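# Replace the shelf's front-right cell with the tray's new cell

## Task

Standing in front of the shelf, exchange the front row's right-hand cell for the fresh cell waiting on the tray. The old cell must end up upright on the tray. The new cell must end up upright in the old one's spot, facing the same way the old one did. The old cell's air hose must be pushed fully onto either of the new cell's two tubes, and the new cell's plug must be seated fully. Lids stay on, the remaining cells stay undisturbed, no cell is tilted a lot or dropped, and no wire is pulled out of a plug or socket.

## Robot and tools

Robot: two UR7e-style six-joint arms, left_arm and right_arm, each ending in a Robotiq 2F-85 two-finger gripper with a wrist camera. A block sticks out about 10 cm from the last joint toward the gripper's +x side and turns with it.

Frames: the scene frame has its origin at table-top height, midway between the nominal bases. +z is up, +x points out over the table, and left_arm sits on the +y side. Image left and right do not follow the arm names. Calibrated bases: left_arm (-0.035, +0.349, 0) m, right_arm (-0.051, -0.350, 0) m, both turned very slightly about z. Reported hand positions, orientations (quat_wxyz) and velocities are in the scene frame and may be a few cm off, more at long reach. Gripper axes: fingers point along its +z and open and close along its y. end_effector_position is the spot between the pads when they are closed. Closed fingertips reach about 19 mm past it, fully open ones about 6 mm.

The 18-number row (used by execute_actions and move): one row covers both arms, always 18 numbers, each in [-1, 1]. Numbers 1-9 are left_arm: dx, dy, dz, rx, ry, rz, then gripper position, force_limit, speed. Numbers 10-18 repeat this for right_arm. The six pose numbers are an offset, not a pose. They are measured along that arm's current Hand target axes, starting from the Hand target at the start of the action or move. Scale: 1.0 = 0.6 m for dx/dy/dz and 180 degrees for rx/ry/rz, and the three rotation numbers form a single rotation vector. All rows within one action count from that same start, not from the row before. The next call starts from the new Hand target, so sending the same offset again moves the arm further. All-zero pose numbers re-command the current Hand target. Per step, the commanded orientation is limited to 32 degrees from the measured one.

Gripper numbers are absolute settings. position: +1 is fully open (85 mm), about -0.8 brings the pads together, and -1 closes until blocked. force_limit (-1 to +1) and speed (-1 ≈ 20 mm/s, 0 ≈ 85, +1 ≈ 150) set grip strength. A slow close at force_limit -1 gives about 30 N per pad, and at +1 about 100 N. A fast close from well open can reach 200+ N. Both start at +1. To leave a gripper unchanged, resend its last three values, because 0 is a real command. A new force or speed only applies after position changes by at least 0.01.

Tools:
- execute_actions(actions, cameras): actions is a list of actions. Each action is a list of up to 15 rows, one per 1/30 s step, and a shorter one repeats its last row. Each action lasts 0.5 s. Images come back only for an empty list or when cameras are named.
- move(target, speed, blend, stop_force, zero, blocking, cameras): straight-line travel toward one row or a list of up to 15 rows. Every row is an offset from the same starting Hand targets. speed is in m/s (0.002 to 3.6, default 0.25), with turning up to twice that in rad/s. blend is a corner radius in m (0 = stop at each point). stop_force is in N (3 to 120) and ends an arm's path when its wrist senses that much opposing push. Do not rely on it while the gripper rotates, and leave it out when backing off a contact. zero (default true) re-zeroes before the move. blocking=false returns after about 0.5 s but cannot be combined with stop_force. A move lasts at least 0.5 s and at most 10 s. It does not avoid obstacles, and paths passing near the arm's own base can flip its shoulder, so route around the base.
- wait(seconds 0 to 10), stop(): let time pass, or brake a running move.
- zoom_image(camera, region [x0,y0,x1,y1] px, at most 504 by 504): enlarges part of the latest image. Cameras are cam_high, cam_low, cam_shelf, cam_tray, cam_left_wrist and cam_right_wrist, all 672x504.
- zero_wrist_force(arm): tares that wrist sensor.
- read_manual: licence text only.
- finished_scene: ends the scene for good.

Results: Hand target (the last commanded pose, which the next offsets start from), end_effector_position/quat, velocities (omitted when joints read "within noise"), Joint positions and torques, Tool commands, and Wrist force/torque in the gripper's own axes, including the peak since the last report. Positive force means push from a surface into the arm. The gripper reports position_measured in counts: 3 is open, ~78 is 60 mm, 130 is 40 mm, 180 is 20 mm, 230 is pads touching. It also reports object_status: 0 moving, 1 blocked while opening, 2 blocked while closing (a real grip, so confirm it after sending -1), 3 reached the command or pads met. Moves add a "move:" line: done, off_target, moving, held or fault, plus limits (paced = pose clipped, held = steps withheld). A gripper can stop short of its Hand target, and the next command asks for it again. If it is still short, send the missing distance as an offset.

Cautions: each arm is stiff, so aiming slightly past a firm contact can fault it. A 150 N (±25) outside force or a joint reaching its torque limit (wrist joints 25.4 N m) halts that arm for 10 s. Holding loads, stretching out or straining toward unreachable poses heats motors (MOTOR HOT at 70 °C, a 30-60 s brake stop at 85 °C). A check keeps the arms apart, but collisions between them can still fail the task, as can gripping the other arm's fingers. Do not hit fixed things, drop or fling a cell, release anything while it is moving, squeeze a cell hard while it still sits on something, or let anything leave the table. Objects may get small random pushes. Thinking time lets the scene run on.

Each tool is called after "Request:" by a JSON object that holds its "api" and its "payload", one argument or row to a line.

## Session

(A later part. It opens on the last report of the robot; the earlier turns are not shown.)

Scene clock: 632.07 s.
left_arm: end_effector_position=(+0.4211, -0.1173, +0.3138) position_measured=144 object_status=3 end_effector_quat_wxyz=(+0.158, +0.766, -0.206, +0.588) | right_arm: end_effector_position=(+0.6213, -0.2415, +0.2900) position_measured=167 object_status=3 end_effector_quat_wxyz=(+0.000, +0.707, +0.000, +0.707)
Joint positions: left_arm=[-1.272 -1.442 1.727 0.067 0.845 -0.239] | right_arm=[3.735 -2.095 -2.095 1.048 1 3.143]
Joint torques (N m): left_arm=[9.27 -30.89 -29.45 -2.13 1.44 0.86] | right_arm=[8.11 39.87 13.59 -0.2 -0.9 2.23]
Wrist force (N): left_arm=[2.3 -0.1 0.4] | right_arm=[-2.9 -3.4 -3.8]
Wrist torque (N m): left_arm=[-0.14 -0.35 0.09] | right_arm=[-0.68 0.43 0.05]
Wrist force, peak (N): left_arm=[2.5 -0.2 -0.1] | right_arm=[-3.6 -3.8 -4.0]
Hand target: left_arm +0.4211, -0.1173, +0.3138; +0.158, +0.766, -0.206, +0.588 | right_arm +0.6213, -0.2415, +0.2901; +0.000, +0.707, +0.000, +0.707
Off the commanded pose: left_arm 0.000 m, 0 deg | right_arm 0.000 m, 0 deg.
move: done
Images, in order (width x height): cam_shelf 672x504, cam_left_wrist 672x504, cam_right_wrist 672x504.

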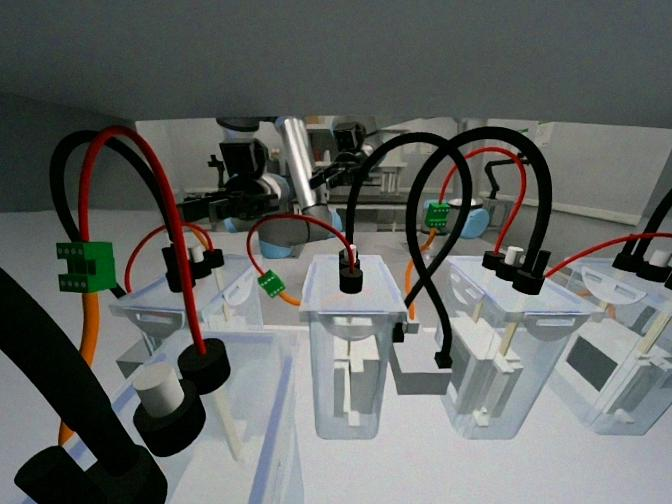

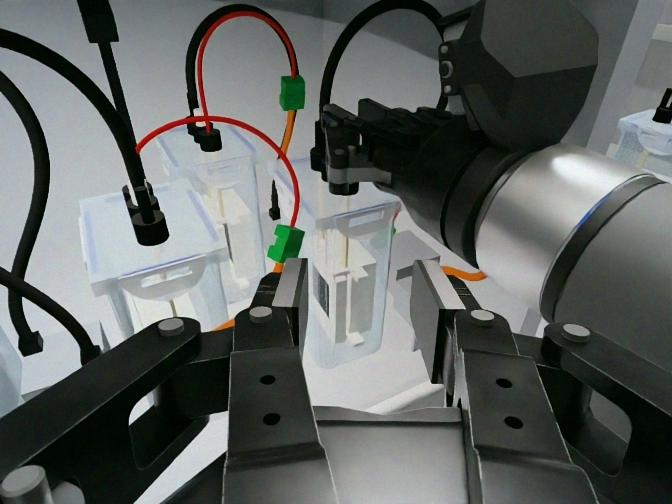

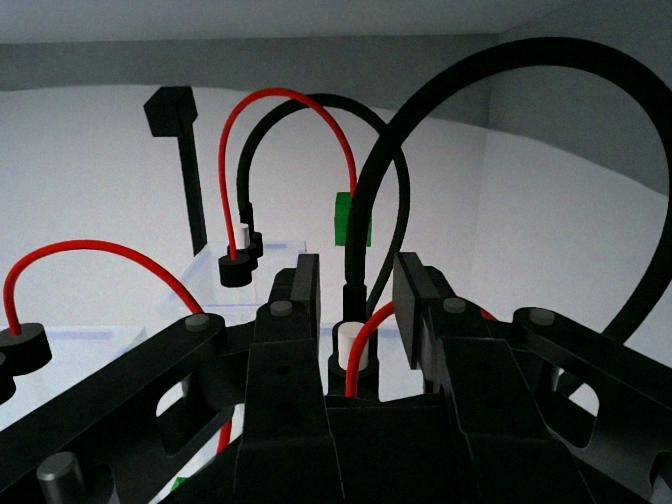

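Request:
{"api": "move", "payload": {
  "target": [0,0,0,0,0,0,-0.12,-0.6,-1,0,0,0.0817,0,0,0,-0.3,0.5,-1],
  "speed": 0.06,
  "stop_force": 8,
  "cameras": ["cam_right_wrist","cam_left_wrist","cam_high","cam_low","cam_shelf"]
}}

Scene clock: 651.20 s.
left_arm: end_effector_position=(+0.4211, -0.1173, +0.3138) position_measured=144 object_status=3 end_effector_quat_wxyz=(+0.158, +0.766, -0.206, +0.588) | right_arm: end_effector_position=(+0.6703, -0.2415, +0.2901) position_measured=167 object_status=3 end_effector_quat_wxyz=(+0.000, +0.707, +0.000, +0.707)
Joint positions: left_arm=[-1.272 -1.442 1.727 0.067 0.845 -0.239] | right_arm=[3.677 -2.164 -1.951 0.973 1.059 3.143]
Joint torques (N m): left_arm=[8.67 -30.57 -29.36 -2.04 1.46 0.63] | right_arm=[8.93 52.81 3.8 3.81 -1.71 -0.79]
Wrist force (N): left_arm=[2.3 -0.4 0.4] | right_arm=[-2.9 -3.6 -3.7]
Wrist torque (N m): left_arm=[-0.17 -0.35 0.10] | right_arm=[-0.73 0.40 0.02]
Wrist force, peak (N): left_arm=[2.5 -0.3 0.0] | right_arm=[-3.3 -3.8 -4.7]
Hand target: left_arm +0.4211, -0.1173, +0.3138; +0.158, +0.766, -0.206, +0.588 | right_arm +0.6703, -0.2415, +0.2900; +0.000, +0.707, +0.000, +0.707
Off the commanded pose: left_arm 0.000 m, 0 deg | right_arm 0.000 m, 0 deg.
move: done
Images, in order (width x height): cam_high 672x504, cam_low 672x504, cam_shelf 672x504, cam_left_wrist 672x504, cam_right_wrist 672x504.

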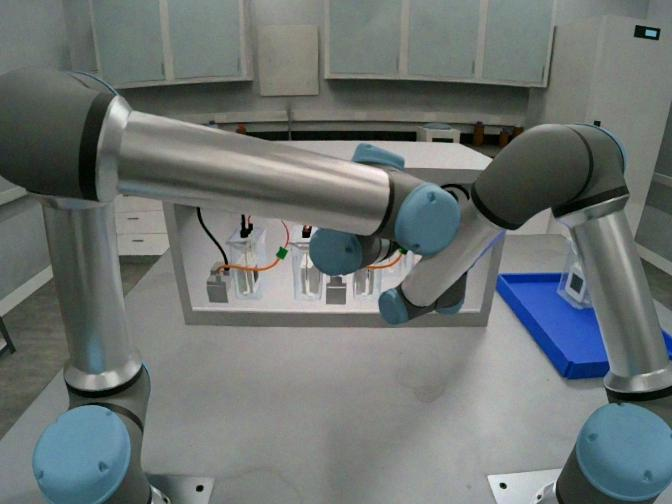

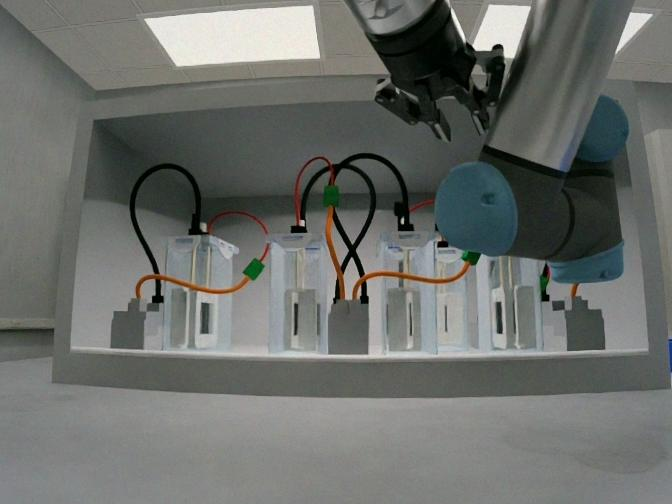

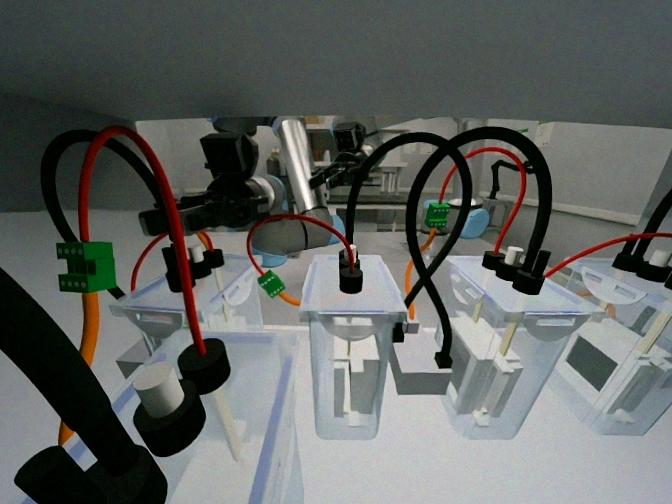

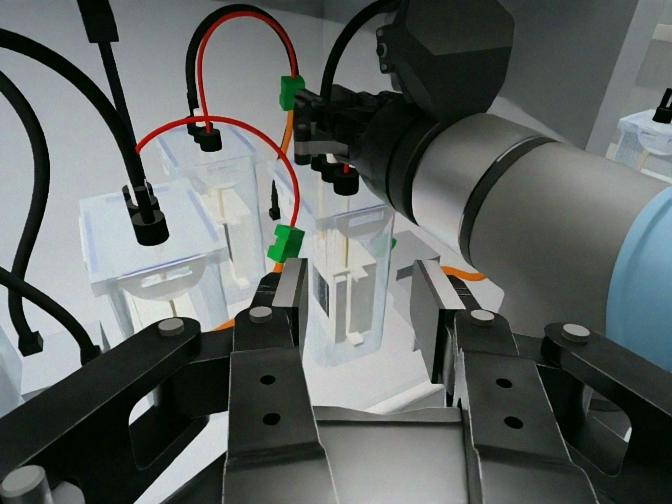

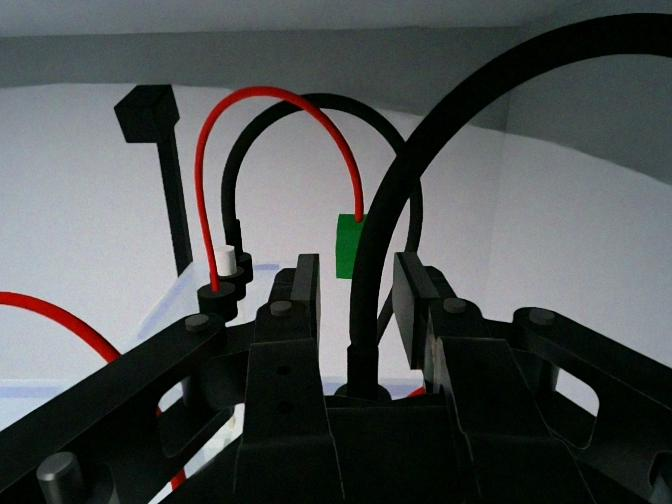

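Request:
{"api": "move", "payload": {
  "target": [
    [0,0,0,0,0,0,-0.12,-0.6,-1,0,0,-0.15,0,0,0,-0.3,0.5,-1],
    [0,0,0,0,0,0,-0.12,-0.6,-1,0,0,-0.45,0,0,0,-0.3,0.5,-1],
    [0,0,0,0,0,0,-0.12,-0.6,-1,-0.233,-0.0067,-0.45,0,0,0,-0.3,0.5,-1],
    [0,0,0,0,0,0,-0.12,-0.6,-1,-0.233,-0.0067,-0.45,0,0,0,1,0.5,-1]
  ],
  "speed": [0.12,0.3,0.25,0.2],
  "blend": [0.02,0.03,0,0],
  "cameras": ["cam_right_wrist","cam_left_wrist"]
}}

Scene clock: 717.20 s.
left_arm: end_effector_position=(+0.4211, -0.1173, +0.3138) position_measured=144 object_status=3 end_effector_quat_wxyz=(+0.158, +0.766, -0.206, +0.588) | right_arm: end_effector_position=(+0.3991, -0.2414, +0.2536) position_measured=167 object_status=3 end_effector_quat_wxyz=(+0.000, +0.714, +0.001, +0.700)
Joint positions: left_arm=[-1.272 -1.442 1.727 0.067 0.845 -0.239] | right_arm=[4.319 -1.988 -2.723 1.524 0.418 3.183]
Joint torques (N m): left_arm=[8.9 -31.15 -29.63 -1.95 1.44 0.47] | right_arm=[-9.02 32.13 6.16 -0.64 1.08 0.8]
Wrist force (N): left_arm=[2.0 -0.1 0.2] | right_arm=[-3.0 -3.3 -3.8]
Wrist torque (N m): left_arm=[-0.12 -0.31 0.10] | right_arm=[-0.59 0.45 0.05]
Wrist force, peak (N): left_arm=[2.5 -0.2 0.4] | right_arm=[-16.5 -5.1 -3.6]
Hand target: left_arm +0.4211, -0.1173, +0.3138; +0.158, +0.766, -0.206, +0.588 | right_arm +0.3991, -0.2414, +0.2536; +0.000, +0.714, +0.001, +0.700 (not the last commanded pose)
Tool commands: left_gripper/position=-0.12 left_gripper/force_limit=-0.6 left_gripper/speed=-1.0 right_gripper/position=-0.3 right_gripper/force_limit=+0.5 right_gripper/speed=-1.0
Off the commanded pose: left_arm 0.000 m, 0 deg | right_arm 0.103 m, 1 deg.
move: held (right_arm; a check stopped the path); path passed 2 of 4 targets; target 4's new numbers were not sent; limits=held
pose unreachable (right arm): on one or more control steps of this call, first in action 0 (counted from 0), this arm could not follow its commanded pose, so it was not sent that pose on those steps. It may still have moved: this result reports where it is.
cause: moving toward the commanded pose would bring a part of the arm too close to another arm (a part of this arm just beyond joint 3 (elbow) and a part of the left arm just beyond its joint 3 (elbow), at the place that arm is still heading or pushing toward).
Images, in order (width x height): cam_left_wrist 672x504, cam_right_wrist 672x504.

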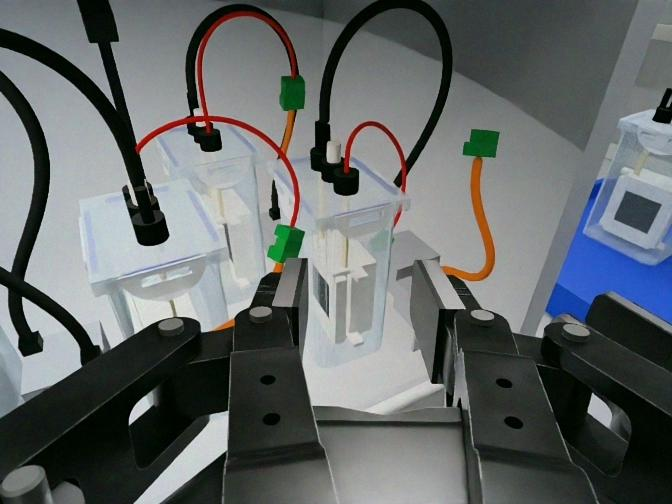

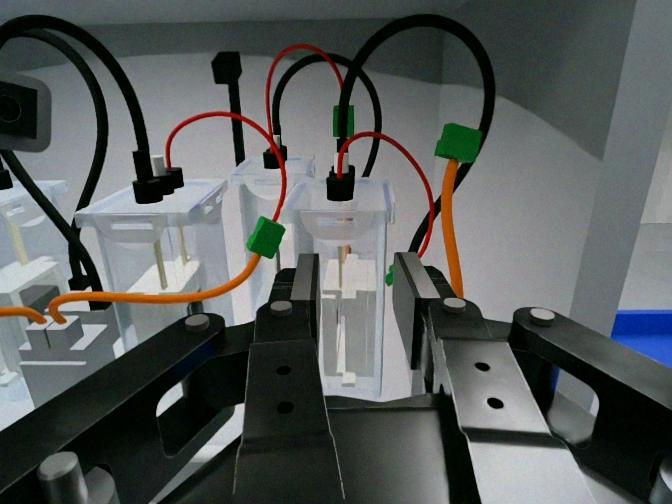

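Request:
{"api": "zoom_image", "payload": {
  "camera": "cam_right_wrist",
  "region": [260, 110, 480, 420]
}}

Request:
{"api": "zoom_image", "payload": {
  "camera": "cam_left_wrist",
  "region": [240, 100, 520, 380]
}}

Scaled by 1.626 from the camera's 672x504 image, which has a finer 960x720 frame.

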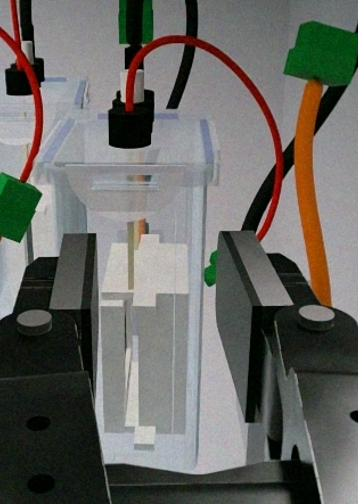

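Scaled by 1.800 from the camera's 672x504 image, which has a finer 960x720 frame.

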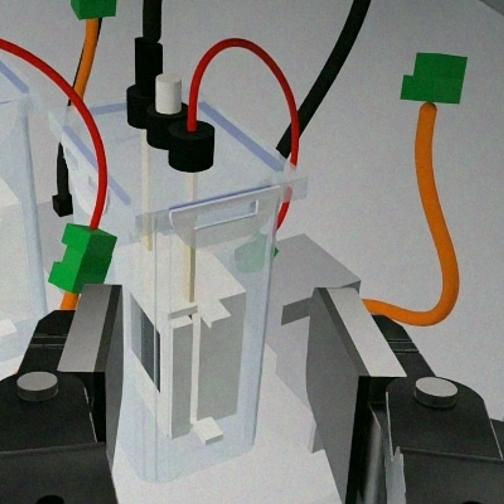

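Request:
{"api": "move", "payload": {
  "target": [
    [0,0,0,0,0,0,-0.12,-0.6,-1,-0.05,0,0.167,-0.0167,0.0063,0,-0.3,0.5,-1],
    [0,0,0,0,0,0,-0.12,-0.6,-1,-0.164,0,0.167,-0.0167,0.0063,0,-0.3,0.5,-1],
    [0,0,0,0,0,0,-0.12,-0.6,-1,-0.164,0,0.167,-0.0167,0.0063,0,1,0.5,-1]
  ],
  "speed": [0.2,0.2,0.2],
  "blend": [0.03,0,0],
  "cameras": ["cam_right_wrist","cam_left_wrist"]
}}

Scene clock: 739.30 s.
left_arm: end_effector_position=(+0.4211, -0.1173, +0.3138) position_measured=144 object_status=3 end_effector_quat_wxyz=(+0.158, +0.766, -0.206, +0.588) | right_arm: end_effector_position=(+0.4970, -0.2417, +0.1563) position_measured=167 object_status=3 end_effector_quat_wxyz=(+0.018, +0.708, -0.018, +0.706)
Joint positions: left_arm=[-1.272 -1.442 1.727 0.067 0.845 -0.239] | right_arm=[3.994 -2.404 -2.38 1.64 0.69 3.143]
Joint torques (N m): left_arm=[8.66 -30.42 -29.53 -2.02 1.33 0.27] | right_arm=[0.33 33.92 0.28 1.64 -0.11 0.26]
Wrist force (N): left_arm=[2.3 -0.2 0.2] | right_arm=[-2.9 -4.1 -3.1]
Wrist torque (N m): left_arm=[-0.14 -0.36 0.10] | right_arm=[-0.72 0.39 -0.01]
Wrist force, peak (N): left_arm=[2.4 -0.3 0.2] | right_arm=[-11.7 -5.7 -3.6]
Hand target: left_arm +0.4211, -0.1173, +0.3138; +0.158, +0.766, -0.206, +0.588 | right_arm +0.4970, -0.2417, +0.1563; +0.018, +0.708, -0.018, +0.706 (not the last commanded pose)
Tool commands: left_gripper/position=-0.12 left_gripper/force_limit=-0.6 left_gripper/speed=-1.0 right_gripper/position=-0.301961 right_gripper/force_limit=+0.498039 right_gripper/speed=-1.0
Off the commanded pose: left_arm 0.000 m, 0 deg | right_arm 0.003 m, 0 deg.
FORCE FAULT: contact force on the right arm reached its limit, and that arm stopped. The contact can be on any part of that arm, not only on its tool. That arm's remaining commands of this call were not run. That arm is still stopped at the end of this call. That arm stays stopped for about 10 more seconds. Until then a move that you send moves the other arm only, and its call returns only when the move has ended. Once the stop has ended, the next robot result says so. If the stop ends while you think or write, that arm runs what you send next, counted from a new Hand target: where the arm stands when the stop ends. While its stop runs, that arm takes no new command, but its gripper still runs the gripper command that each later call begins with. Until it ends, the stop uses up actions while you think or wait. An arm that is not stopped still takes commands.
move: fault (right_arm); path passed 2 of 3 targets; target 3's new numbers were not sent
Images, in order (width x height): cam_left_wrist 672x504, cam_right_wrist 672x504.

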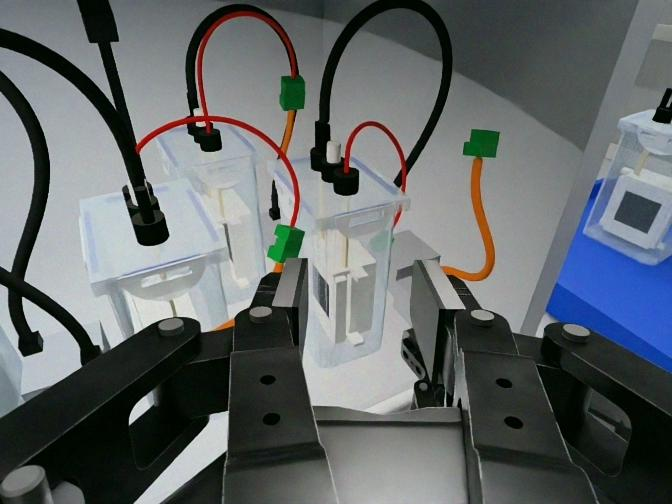

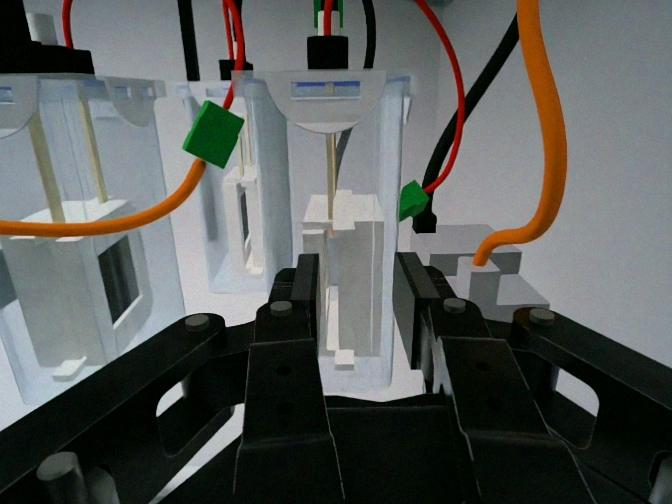

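Request:
{"api": "move", "payload": {
  "target": [
    [0,0,0,0,0,0,-0.12,-0.6,-1,0.09,0,-0.03,0,0,0,-0.3,0.5,-1],
    [0,0,0,0,0,0,-0.12,-0.6,-1,0.09,0,-0.03,0,0,-0.5,-0.3,0.5,-1],
    [0,0,0,0,0,0,-0.12,-0.6,-1,0.06,0,-0.03,0,0,-0.98,-0.3,0.5,-1]
  ],
  "speed": [0.1,0.7,0.7],
  "blend": [0.01,0.02,0],
  "cameras": ["cam_right_wrist"]
}}

Scene clock: 766.90 s.
left_arm: end_effector_position=(+0.4211, -0.1173, +0.3138) position_measured=144 object_status=3 end_effector_quat_wxyz=(+0.158, +0.766, -0.206, +0.588) | right_arm: end_effector_position=(+0.4792, -0.2407, +0.1923) position_measured=167 object_status=3 end_effector_quat_wxyz=(+0.706, +0.040, +0.707, +0.004) end_effector_velocity=(+0.000, +0.000, +0.000) end_effector_angular_velocity=(-0.005, +0.000, +0.000)
Joint positions: left_arm=[-1.272 -1.442 1.727 0.067 0.845 -0.239] | right_arm=[4.045 -2.279 -2.454 1.588 0.639 0.065]
Joint velocities: left_arm=[within noise] | right_arm=[0 0.001 0 0 -0.001 -0.006]
Joint torques (N m): left_arm=[8.21 -30.83 -28.63 -1.8 1.15 -0.23] | right_arm=[-8.45 43.79 -4.32 -0.71 0.6 -2]
Wrist force (N): left_arm=[2.4 -0.4 0.2] | right_arm=[5.8 -4.2 -4.8]
Wrist torque (N m): left_arm=[-0.17 -0.37 0.10] | right_arm=[-0.53 -0.65 -0.19]
Wrist force, peak (N): left_arm=[2.5 -0.1 0.3] | right_arm=[5.9 -5.4 -4.2]
Hand target: left_arm +0.4211, -0.1173, +0.3138; +0.158, +0.766, -0.206, +0.588 | right_arm +0.4791, -0.2408, +0.1924; +0.706, +0.040, +0.707, +0.004
Off the commanded pose: left_arm 0.000 m, 0 deg | right_arm 0.000 m, 0 deg.
FORCE FAULT, CONTINUED: the right arm's stop, for the force fault that an earlier result reported, is over. The rest of the stop counts as 19 of the actions that you can send in this scene. The stop ended before this call began, so that arm ran this call's commands, counted from a new Hand target: where the arm stood when the stop ended.
move: done
Images, in order (width x height): cam_right_wrist 672x504.

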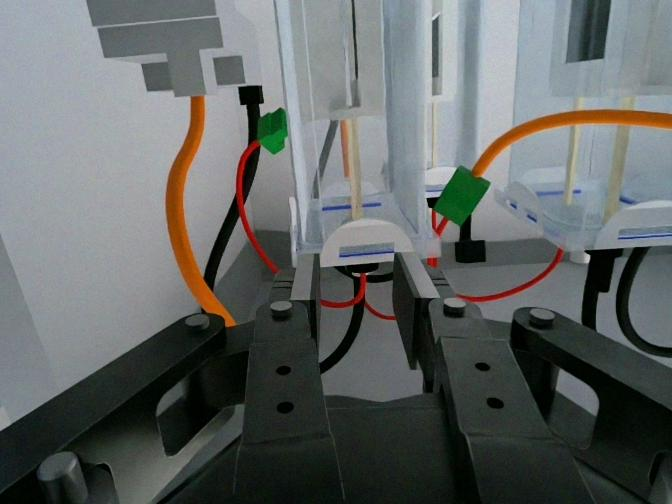

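Request:
{"api": "move", "payload": {
  "target": [0,0,0,0,0,0,-0.12,-0.6,-1,0,0,0,0,0,-0.02,1,0.5,-0.5],
  "speed": 0.1,
  "cameras": ["cam_right_wrist"]
}}

Request:
{"api": "zoom_image", "payload": {
  "camera": "cam_right_wrist",
  "region": [220, 0, 524, 304]
}}

Scene clock: 777.13 s.
left_arm: end_effector_position=(+0.4211, -0.1173, +0.3138) position_measured=144 object_status=3 end_effector_quat_wxyz=(+0.158, +0.766, -0.206, +0.588) | right_arm: end_effector_position=(+0.4791, -0.2408, +0.1924) position_measured=3 object_status=0 end_effector_quat_wxyz=(+0.706, +0.018, +0.708, -0.018)
Joint positions: left_arm=[-1.272 -1.442 1.727 0.067 0.845 -0.239] | right_arm=[4.045 -2.279 -2.454 1.588 0.639 0.002]
Joint torques (N m): left_arm=[8.34 -30.43 -28.13 -1.78 1.2 -0.34] | right_arm=[-8.6 20.5 7.11 3.17 -0.83 -1.13]
Wrist force (N): left_arm=[2.2 -0.4 0.2] | right_arm=[5.6 -4.0 -4.9]
Wrist torque (N m): left_arm=[-0.17 -0.33 0.10] | right_arm=[-0.52 -0.65 -0.19]
Wrist force, peak (N): left_arm=[2.5 -0.1 0.3] | right_arm=[6.0 -4.1 -5.0]
Hand target: left_arm +0.4211, -0.1173, +0.3138; +0.158, +0.766, -0.206, +0.588 | right_arm +0.4791, -0.2408, +0.1924; +0.706, +0.018, +0.708, -0.018
Off the commanded pose: left_arm 0.000 m, 0 deg | right_arm 0.000 m, 0 deg.
move: done
Images, in order (width x height): cam_right_wrist 672x504.

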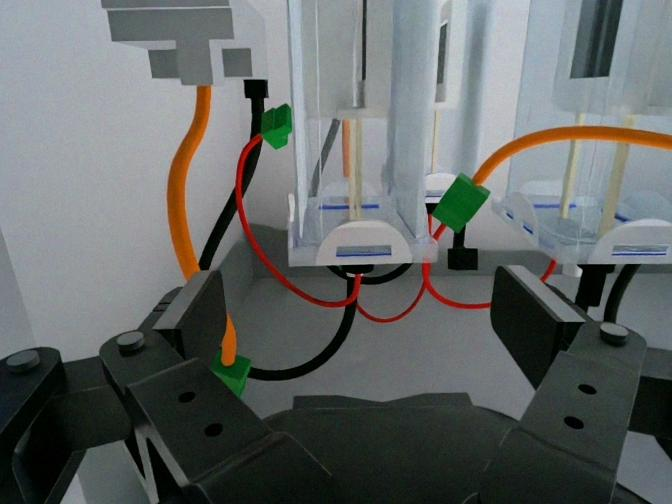

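Scaled by 1.658 from the camera's 672x504 image, which has a finer 960x720 frame.

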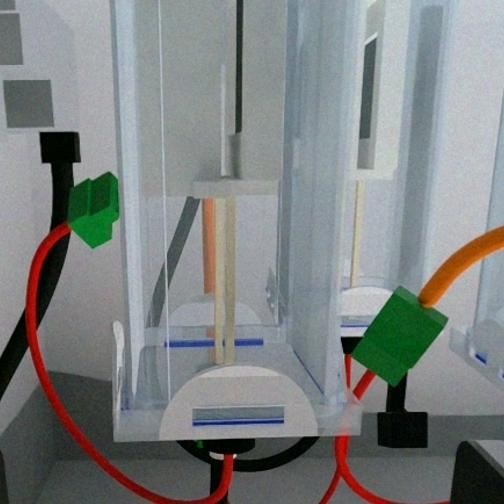

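Request:
{"api": "move", "payload": {
  "target": [
    [0,0,0,0,0,0,-0.12,-0.6,-1,0.012,0.011,0.1,0,0,0,0.8,0.5,-0.5],
    [0,0,0,0,0,0,-0.12,-0.6,-1,0.012,0.011,0.19,0,0,0,0.8,0.5,-0.5]
  ],
  "speed": 0.12,
  "cameras": ["cam_right_wrist"]
}}

Request:
{"api": "zoom_image", "payload": {
  "camera": "cam_right_wrist",
  "region": [120, 0, 560, 400]
}}

Scene clock: 796.50 s.
left_arm: end_effector_position=(+0.4211, -0.1173, +0.3138) position_measured=144 object_status=3 end_effector_quat_wxyz=(+0.158, +0.766, -0.206, +0.588) | right_arm: end_effector_position=(+0.5933, -0.2400, +0.1848) position_measured=28 object_status=3 end_effector_quat_wxyz=(+0.706, +0.018, +0.708, -0.018)
Joint positions: left_arm=[-1.272 -1.442 1.727 0.067 0.845 -0.239] | right_arm=[3.805 -2.34 -2.144 1.34 0.879 0.001]
Joint torques (N m): left_arm=[7.95 -30.6 -28.31 -1.74 0.92 -0.53] | right_arm=[-3.68 51.15 11.72 1.22 0.47 0.58]
Wrist force (N): left_arm=[2.1 -0.4 0.2] | right_arm=[5.6 -3.7 -5.0]
Wrist torque (N m): left_arm=[-0.17 -0.31 0.10] | right_arm=[-0.44 -0.67 -0.13]
Wrist force, peak (N): left_arm=[2.5 -0.6 0.2] | right_arm=[5.5 -4.1 -6.8]
Hand target: left_arm +0.4211, -0.1173, +0.3138; +0.158, +0.766, -0.206, +0.588 | right_arm +0.5933, -0.2400, +0.1849; +0.706, +0.018, +0.708, -0.018
Off the commanded pose: left_arm 0.000 m, 0 deg | right_arm 0.000 m, 0 deg.
move: done
Images, in order (width x height): cam_right_wrist 672x504.

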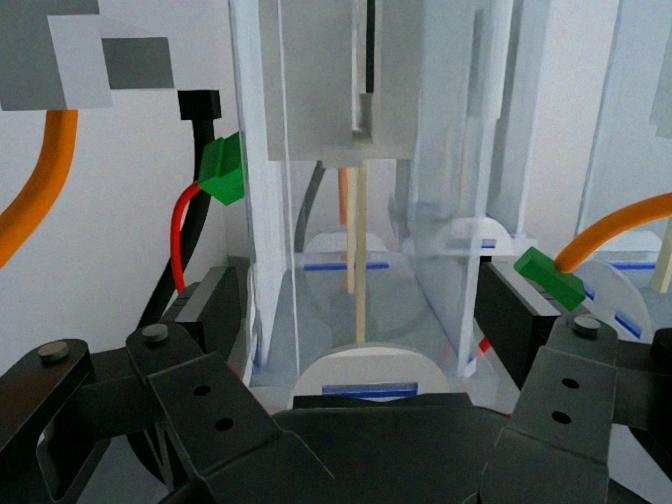

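Scaled by 1.145 from the camera's 672x504 image, which has a finer 960x720 frame.

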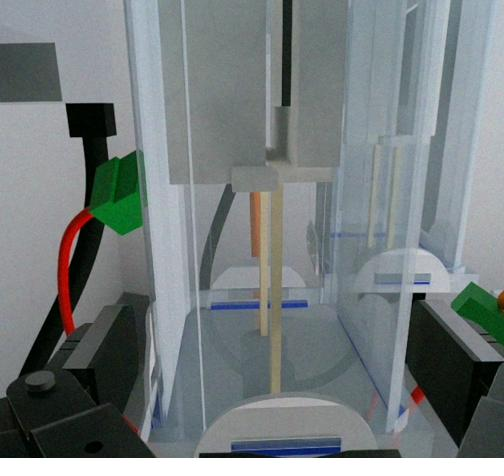

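Request:
{"api": "move", "payload": {
  "target": [0,0,0,0,0,0,-0.12,-0.6,-1,0,0,0.0717,0,0,0,0.8,0.5,-0.5],
  "speed": 0.08,
  "stop_force": 10,
  "cameras": ["cam_right_wrist","cam_left_wrist"]
}}

Request:
{"api": "zoom_image", "payload": {
  "camera": "cam_right_wrist",
  "region": [120, 0, 560, 400]
}}

Scene clock: 803.40 s.
left_arm: end_effector_position=(+0.4211, -0.1173, +0.3138) position_measured=144 object_status=3 end_effector_quat_wxyz=(+0.158, +0.766, -0.206, +0.588) | right_arm: end_effector_position=(+0.6363, -0.2422, +0.1848) position_measured=28 object_status=3 end_effector_quat_wxyz=(+0.706, +0.018, +0.708, -0.018)
Joint positions: left_arm=[-1.272 -1.442 1.727 0.067 0.845 -0.239] | right_arm=[3.741 -2.372 -2.024 1.252 0.944 0]
Joint torques (N m): left_arm=[7.49 -30.5 -27.63 -1.72 1.1 -0.72] | right_arm=[10.35 55.62 12.2 1.88 1.16 -1.15]
Wrist force (N): left_arm=[2.4 -0.3 0.3] | right_arm=[6.7 -5.3 -5.0]
Wrist torque (N m): left_arm=[-0.16 -0.36 0.10] | right_arm=[-0.44 -0.66 -0.10]
Wrist force, peak (N): left_arm=[2.5 -0.4 0.1] | right_arm=[4.9 0.9 -13.2]
Hand target: left_arm +0.4211, -0.1173, +0.3138; +0.158, +0.766, -0.206, +0.588 | right_arm +0.6363, -0.2422, +0.1849; +0.706, +0.018, +0.708, -0.018
Off the commanded pose: left_arm 0.000 m, 0 deg | right_arm 0.000 m, 0 deg.
move: done
Images, in order (width x height): cam_left_wrist 672x504, cam_right_wrist 672x504.

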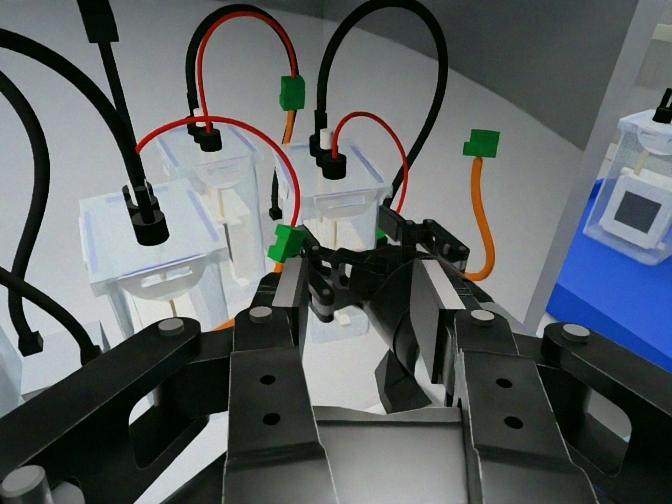

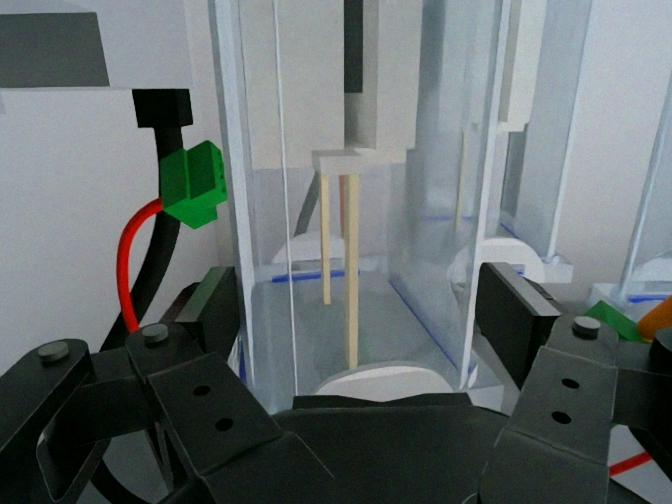

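Scaled by 1.145 from the camera's 672x504 image, which has a finer 960x720 frame.

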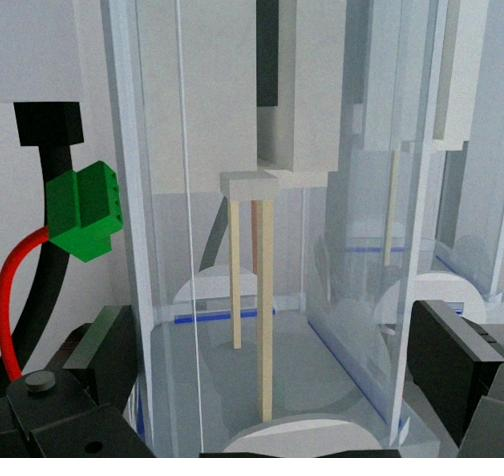

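Request:
{"api": "move", "payload": {
  "target": [0,0,0,0,0,0,-0.12,-0.6,-1,0,0,0,0,0,0,-1,0.1,-1],
  "speed": 0.08,
  "cameras": ["cam_right_wrist","cam_left_wrist","cam_shelf"]
}}

Scene clock: 809.20 s.
left_arm: end_effector_position=(+0.4211, -0.1173, +0.3138) position_measured=144 object_status=3 end_effector_quat_wxyz=(+0.158, +0.766, -0.206, +0.588) | right_arm: end_effector_position=(+0.6363, -0.2422, +0.1849) position_measured=48 object_status=0 end_effector_quat_wxyz=(+0.706, +0.018, +0.708, -0.018)
Joint positions: left_arm=[-1.272 -1.442 1.727 0.067 0.845 -0.239] | right_arm=[3.741 -2.372 -2.024 1.252 0.944 0]
Joint torques (N m): left_arm=[8.01 -29.86 -28.25 -1.58 0.98 -0.83] | right_arm=[-2.85 55.04 17.15 1.15 -1.88 1.97]
Wrist force (N): left_arm=[2.2 -0.5 0.4] | right_arm=[8.3 -2.7 -8.3]
Wrist torque (N m): left_arm=[-0.18 -0.34 0.10] | right_arm=[-0.50 -0.66 -0.03]
Wrist force, peak (N): left_arm=[2.6 -0.2 0.1] | right_arm=[8.2 -3.0 -8.8]
Hand target: left_arm +0.4211, -0.1173, +0.3138; +0.158, +0.766, -0.206, +0.588 | right_arm +0.6363, -0.2422, +0.1849; +0.706, +0.018, +0.708, -0.018
Off the commanded pose: left_arm 0.000 m, 0 deg | right_arm 0.000 m, 0 deg.
move: done
Images, in order (width x height): cam_shelf 672x504, cam_left_wrist 672x504, cam_right_wrist 672x504.

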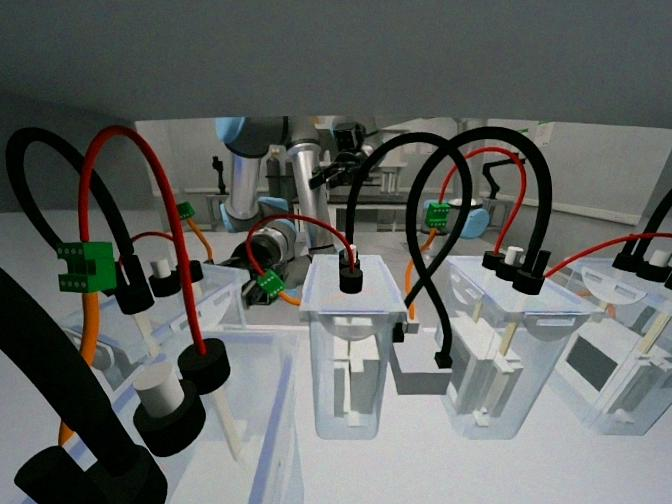

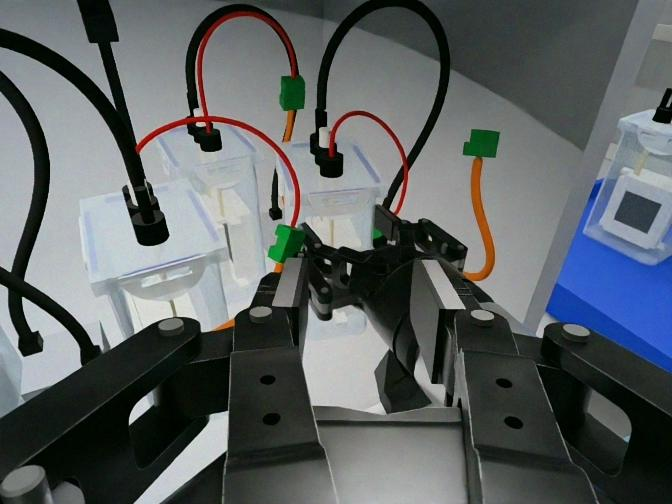

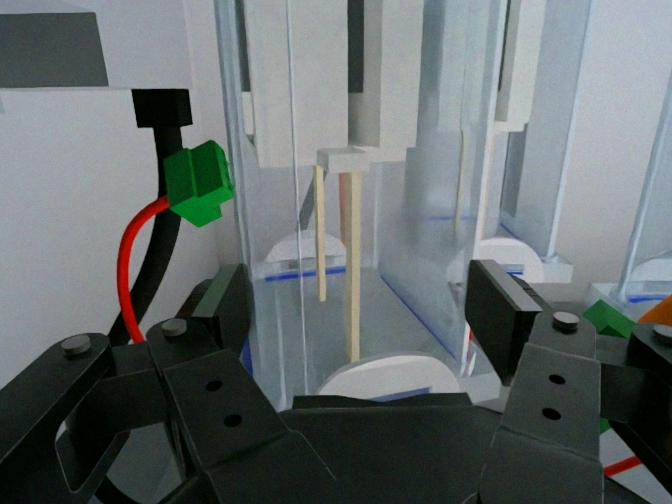

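Request:
{"api": "wait", "payload": {
  "seconds": 0.3,
  "cameras": ["cam_right_wrist"]
}}

Scene clock: 816.70 s.
left_arm: end_effector_position=(+0.4211, -0.1173, +0.3138) position_measured=144 object_status=3 end_effector_quat_wxyz=(+0.158, +0.766, -0.206, +0.588) | right_arm: end_effector_position=(+0.6363, -0.2422, +0.1849) position_measured=48 object_status=2 end_effector_quat_wxyz=(+0.706, +0.018, +0.708, -0.018)
Joint positions: left_arm=[-1.272 -1.442 1.727 0.067 0.845 -0.239] | right_arm=[3.741 -2.372 -2.024 1.252 0.944 0]
Joint torques (N m): left_arm=[7.76 -30.52 -27.69 -1.62 0.8 -0.98] | right_arm=[-10.09 54.91 16.71 1.3 -1.95 2.05]
Wrist force (N): left_arm=[2.1 -0.2 0.4] | right_arm=[8.2 -1.8 -7.6]
Wrist torque (N m): left_arm=[-0.15 -0.32 0.10] | right_arm=[-0.54 -0.66 -0.03]
Wrist force, peak (N): left_arm=[2.5 -0.3 0.3] | right_arm=[8.4 -2.7 -8.4]
Hand target: left_arm +0.4211, -0.1173, +0.3138; +0.158, +0.766, -0.206, +0.588 | right_arm +0.6363, -0.2422, +0.1849; +0.706, +0.018, +0.708, -0.018
Tool commands: left_gripper/position=-0.12 left_gripper/force_limit=-0.6 left_gripper/speed=-1.0 right_gripper/position=-1.0 right_gripper/force_limit=+0.1 right_gripper/speed=-1.0
Off the commanded pose: left_arm 0.000 m, 0 deg | right_arm 0.000 m, 0 deg.
wait: 0.30 s; at rest from the start
Images, in order (width x height): cam_right_wrist 672x504.

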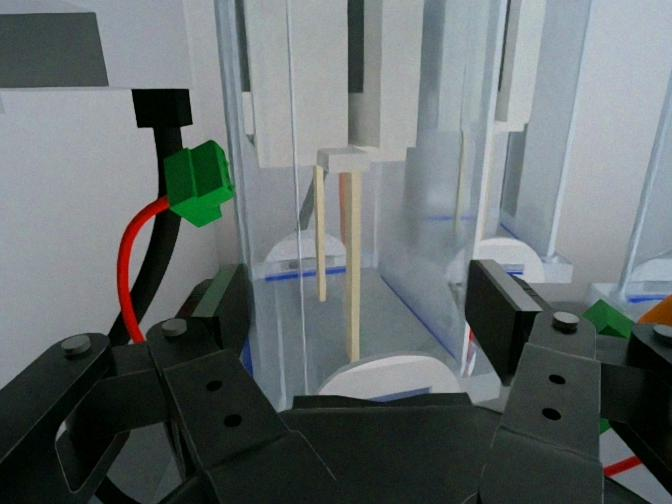

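Request:
{"api": "zoom_image", "payload": {
  "camera": "cam_left_wrist",
  "region": [270, 90, 430, 250]
}}

This scene's latest camera images include none from cam_left_wrist. They are from: cam_right_wrist. cam_left_wrist's image comes with the result of a call that names it in "cameras".

Request:
{"api": "wait", "payload": {
  "seconds": 0.1,
  "cameras": ["cam_left_wrist"]
}}

Request:
{"api": "zoom_image", "payload": {
  "camera": "cam_left_wrist",
  "region": [270, 90, 430, 250]
}}

Scene clock: 820.93 s.
left_arm: end_effector_position=(+0.4211, -0.1173, +0.3138) position_measured=144 object_status=3 end_effector_quat_wxyz=(+0.158, +0.766, -0.206, +0.588) | right_arm: end_effector_position=(+0.6363, -0.2422, +0.1849) position_measured=48 object_status=2 end_effector_quat_wxyz=(+0.706, +0.018, +0.708, -0.018)
Joint positions: left_arm=[-1.272 -1.442 1.727 0.067 0.845 -0.239] | right_arm=[3.741 -2.372 -2.024 1.252 0.944 0]
Joint torques (N m): left_arm=[7.74 -30.19 -27.26 -1.52 0.95 -0.94] | right_arm=[-9.91 54.07 17.53 1.24 -1.83 1.95]
Wrist force (N): left_arm=[2.2 -0.2 0.3] | right_arm=[8.3 -2.0 -7.8]
Wrist torque (N m): left_arm=[-0.14 -0.34 0.10] | right_arm=[-0.57 -0.67 -0.03]
Wrist force, peak (N): left_arm=[2.5 -0.3 0.3] | right_arm=[8.4 -1.7 -8.0]
Hand target: left_arm +0.4211, -0.1173, +0.3138; +0.158, +0.766, -0.206, +0.588 | right_arm +0.6363, -0.2422, +0.1849; +0.706, +0.018, +0.708, -0.018
Tool commands: left_gripper/position=-0.12 left_gripper/force_limit=-0.6 left_gripper/speed=-1.0 right_gripper/position=-1.0 right_gripper/force_limit=+0.1 right_gripper/speed=-1.0
Off the commanded pose: left_arm 0.000 m, 0 deg | right_arm 0.000 m, 0 deg.
wait: 0.10 s; at rest from the start
Images, in order (width x height): cam_left_wrist 672x504.

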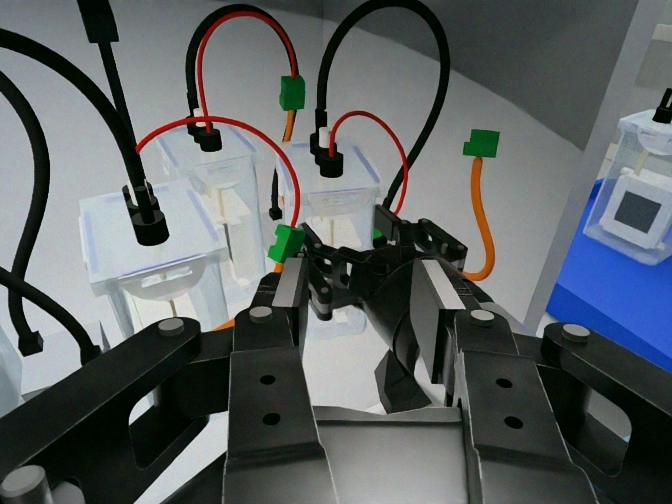

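Scaled by 3.150 from the camera's 672x504 image, which has a finer 960x720 frame.

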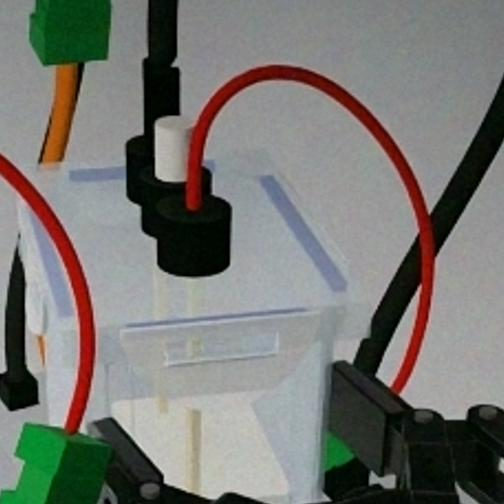

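Request:
{"api": "move", "payload": {
  "target": [
    [0,0,0,0,0,0,-0.12,-0.6,-1,-0.007,0,0,0,0,0,-1,0.1,-1],
    [0,0,0,0,0,0,-0.12,-0.6,-1,-0.007,0,-0.06,0,0,0,-1,0.1,-1]
  ],
  "speed": [0.02,0.05],
  "cameras": ["cam_right_wrist","cam_left_wrist","cam_shelf"]
}}

Scene clock: 833.33 s.
left_arm: end_effector_position=(+0.4211, -0.1173, +0.3138) position_measured=144 object_status=3 end_effector_quat_wxyz=(+0.158, +0.766, -0.206, +0.588) | right_arm: end_effector_position=(+0.6003, -0.2403, +0.1893) position_measured=48 object_status=2 end_effector_quat_wxyz=(+0.706, +0.018, +0.707, -0.018) end_effector_velocity=(+0.002, +0.001, +0.000) end_effector_angular_velocity=(+0.002, +0.000, +0.001)
Joint positions: left_arm=[-1.272 -1.442 1.727 0.067 0.845 -0.239] | right_arm=[3.794 -2.333 -2.127 1.316 0.89 0.001]
Joint velocities: left_arm=[within noise] | right_arm=[-0.002 -0.001 0.005 -0.004 0.004 0.002]
Joint torques (N m): left_arm=[7.14 -30.22 -27.16 -1.6 0.9 -1.05] | right_arm=[-9.6 37.24 22.8 1.8 1.17 1.79]
Wrist force (N): left_arm=[2.3 -0.1 0.7] | right_arm=[17.7 -3.6 -5.7]
Wrist torque (N m): left_arm=[-0.13 -0.35 0.10] | right_arm=[-0.38 -0.49 0.08]
Wrist force, peak (N): left_arm=[2.4 -0.4 0.5] | right_arm=[21.5 -3.2 -2.0]
Hand target: left_arm +0.4211, -0.1173, +0.3138; +0.158, +0.766, -0.206, +0.588 | right_arm +0.6003, -0.2404, +0.1891; +0.706, +0.018, +0.708, -0.018
Off the commanded pose: left_arm 0.000 m, 0 deg | right_arm 0.000 m, 0 deg.
move: done
Images, in order (width x height): cam_shelf 672x504, cam_left_wrist 672x504, cam_right_wrist 672x504.

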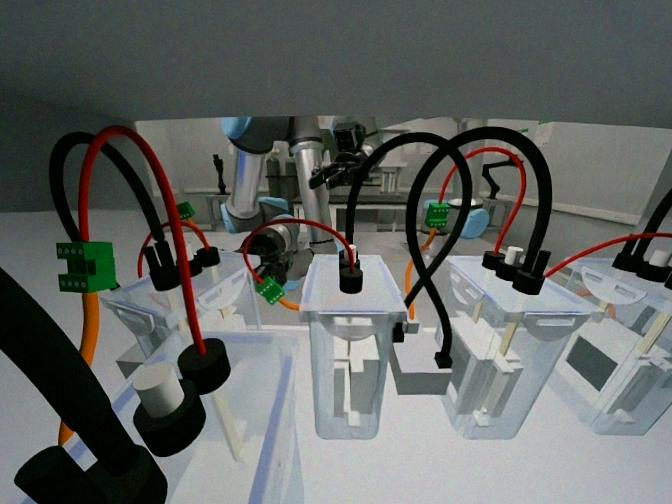

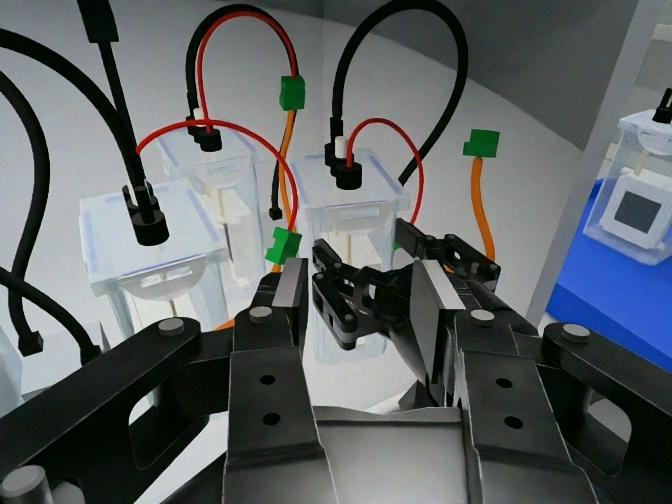

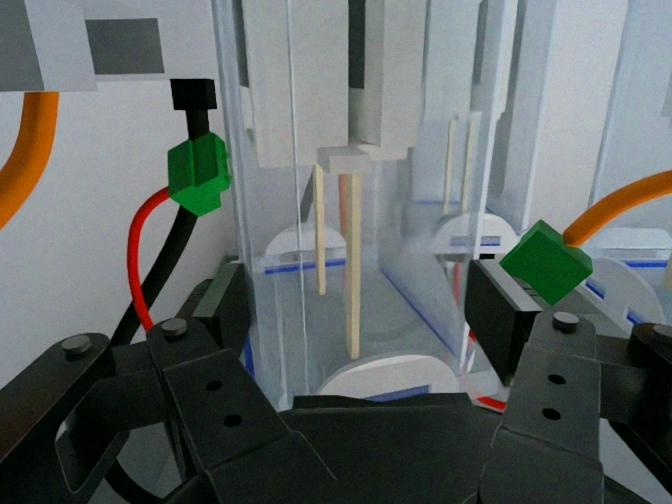

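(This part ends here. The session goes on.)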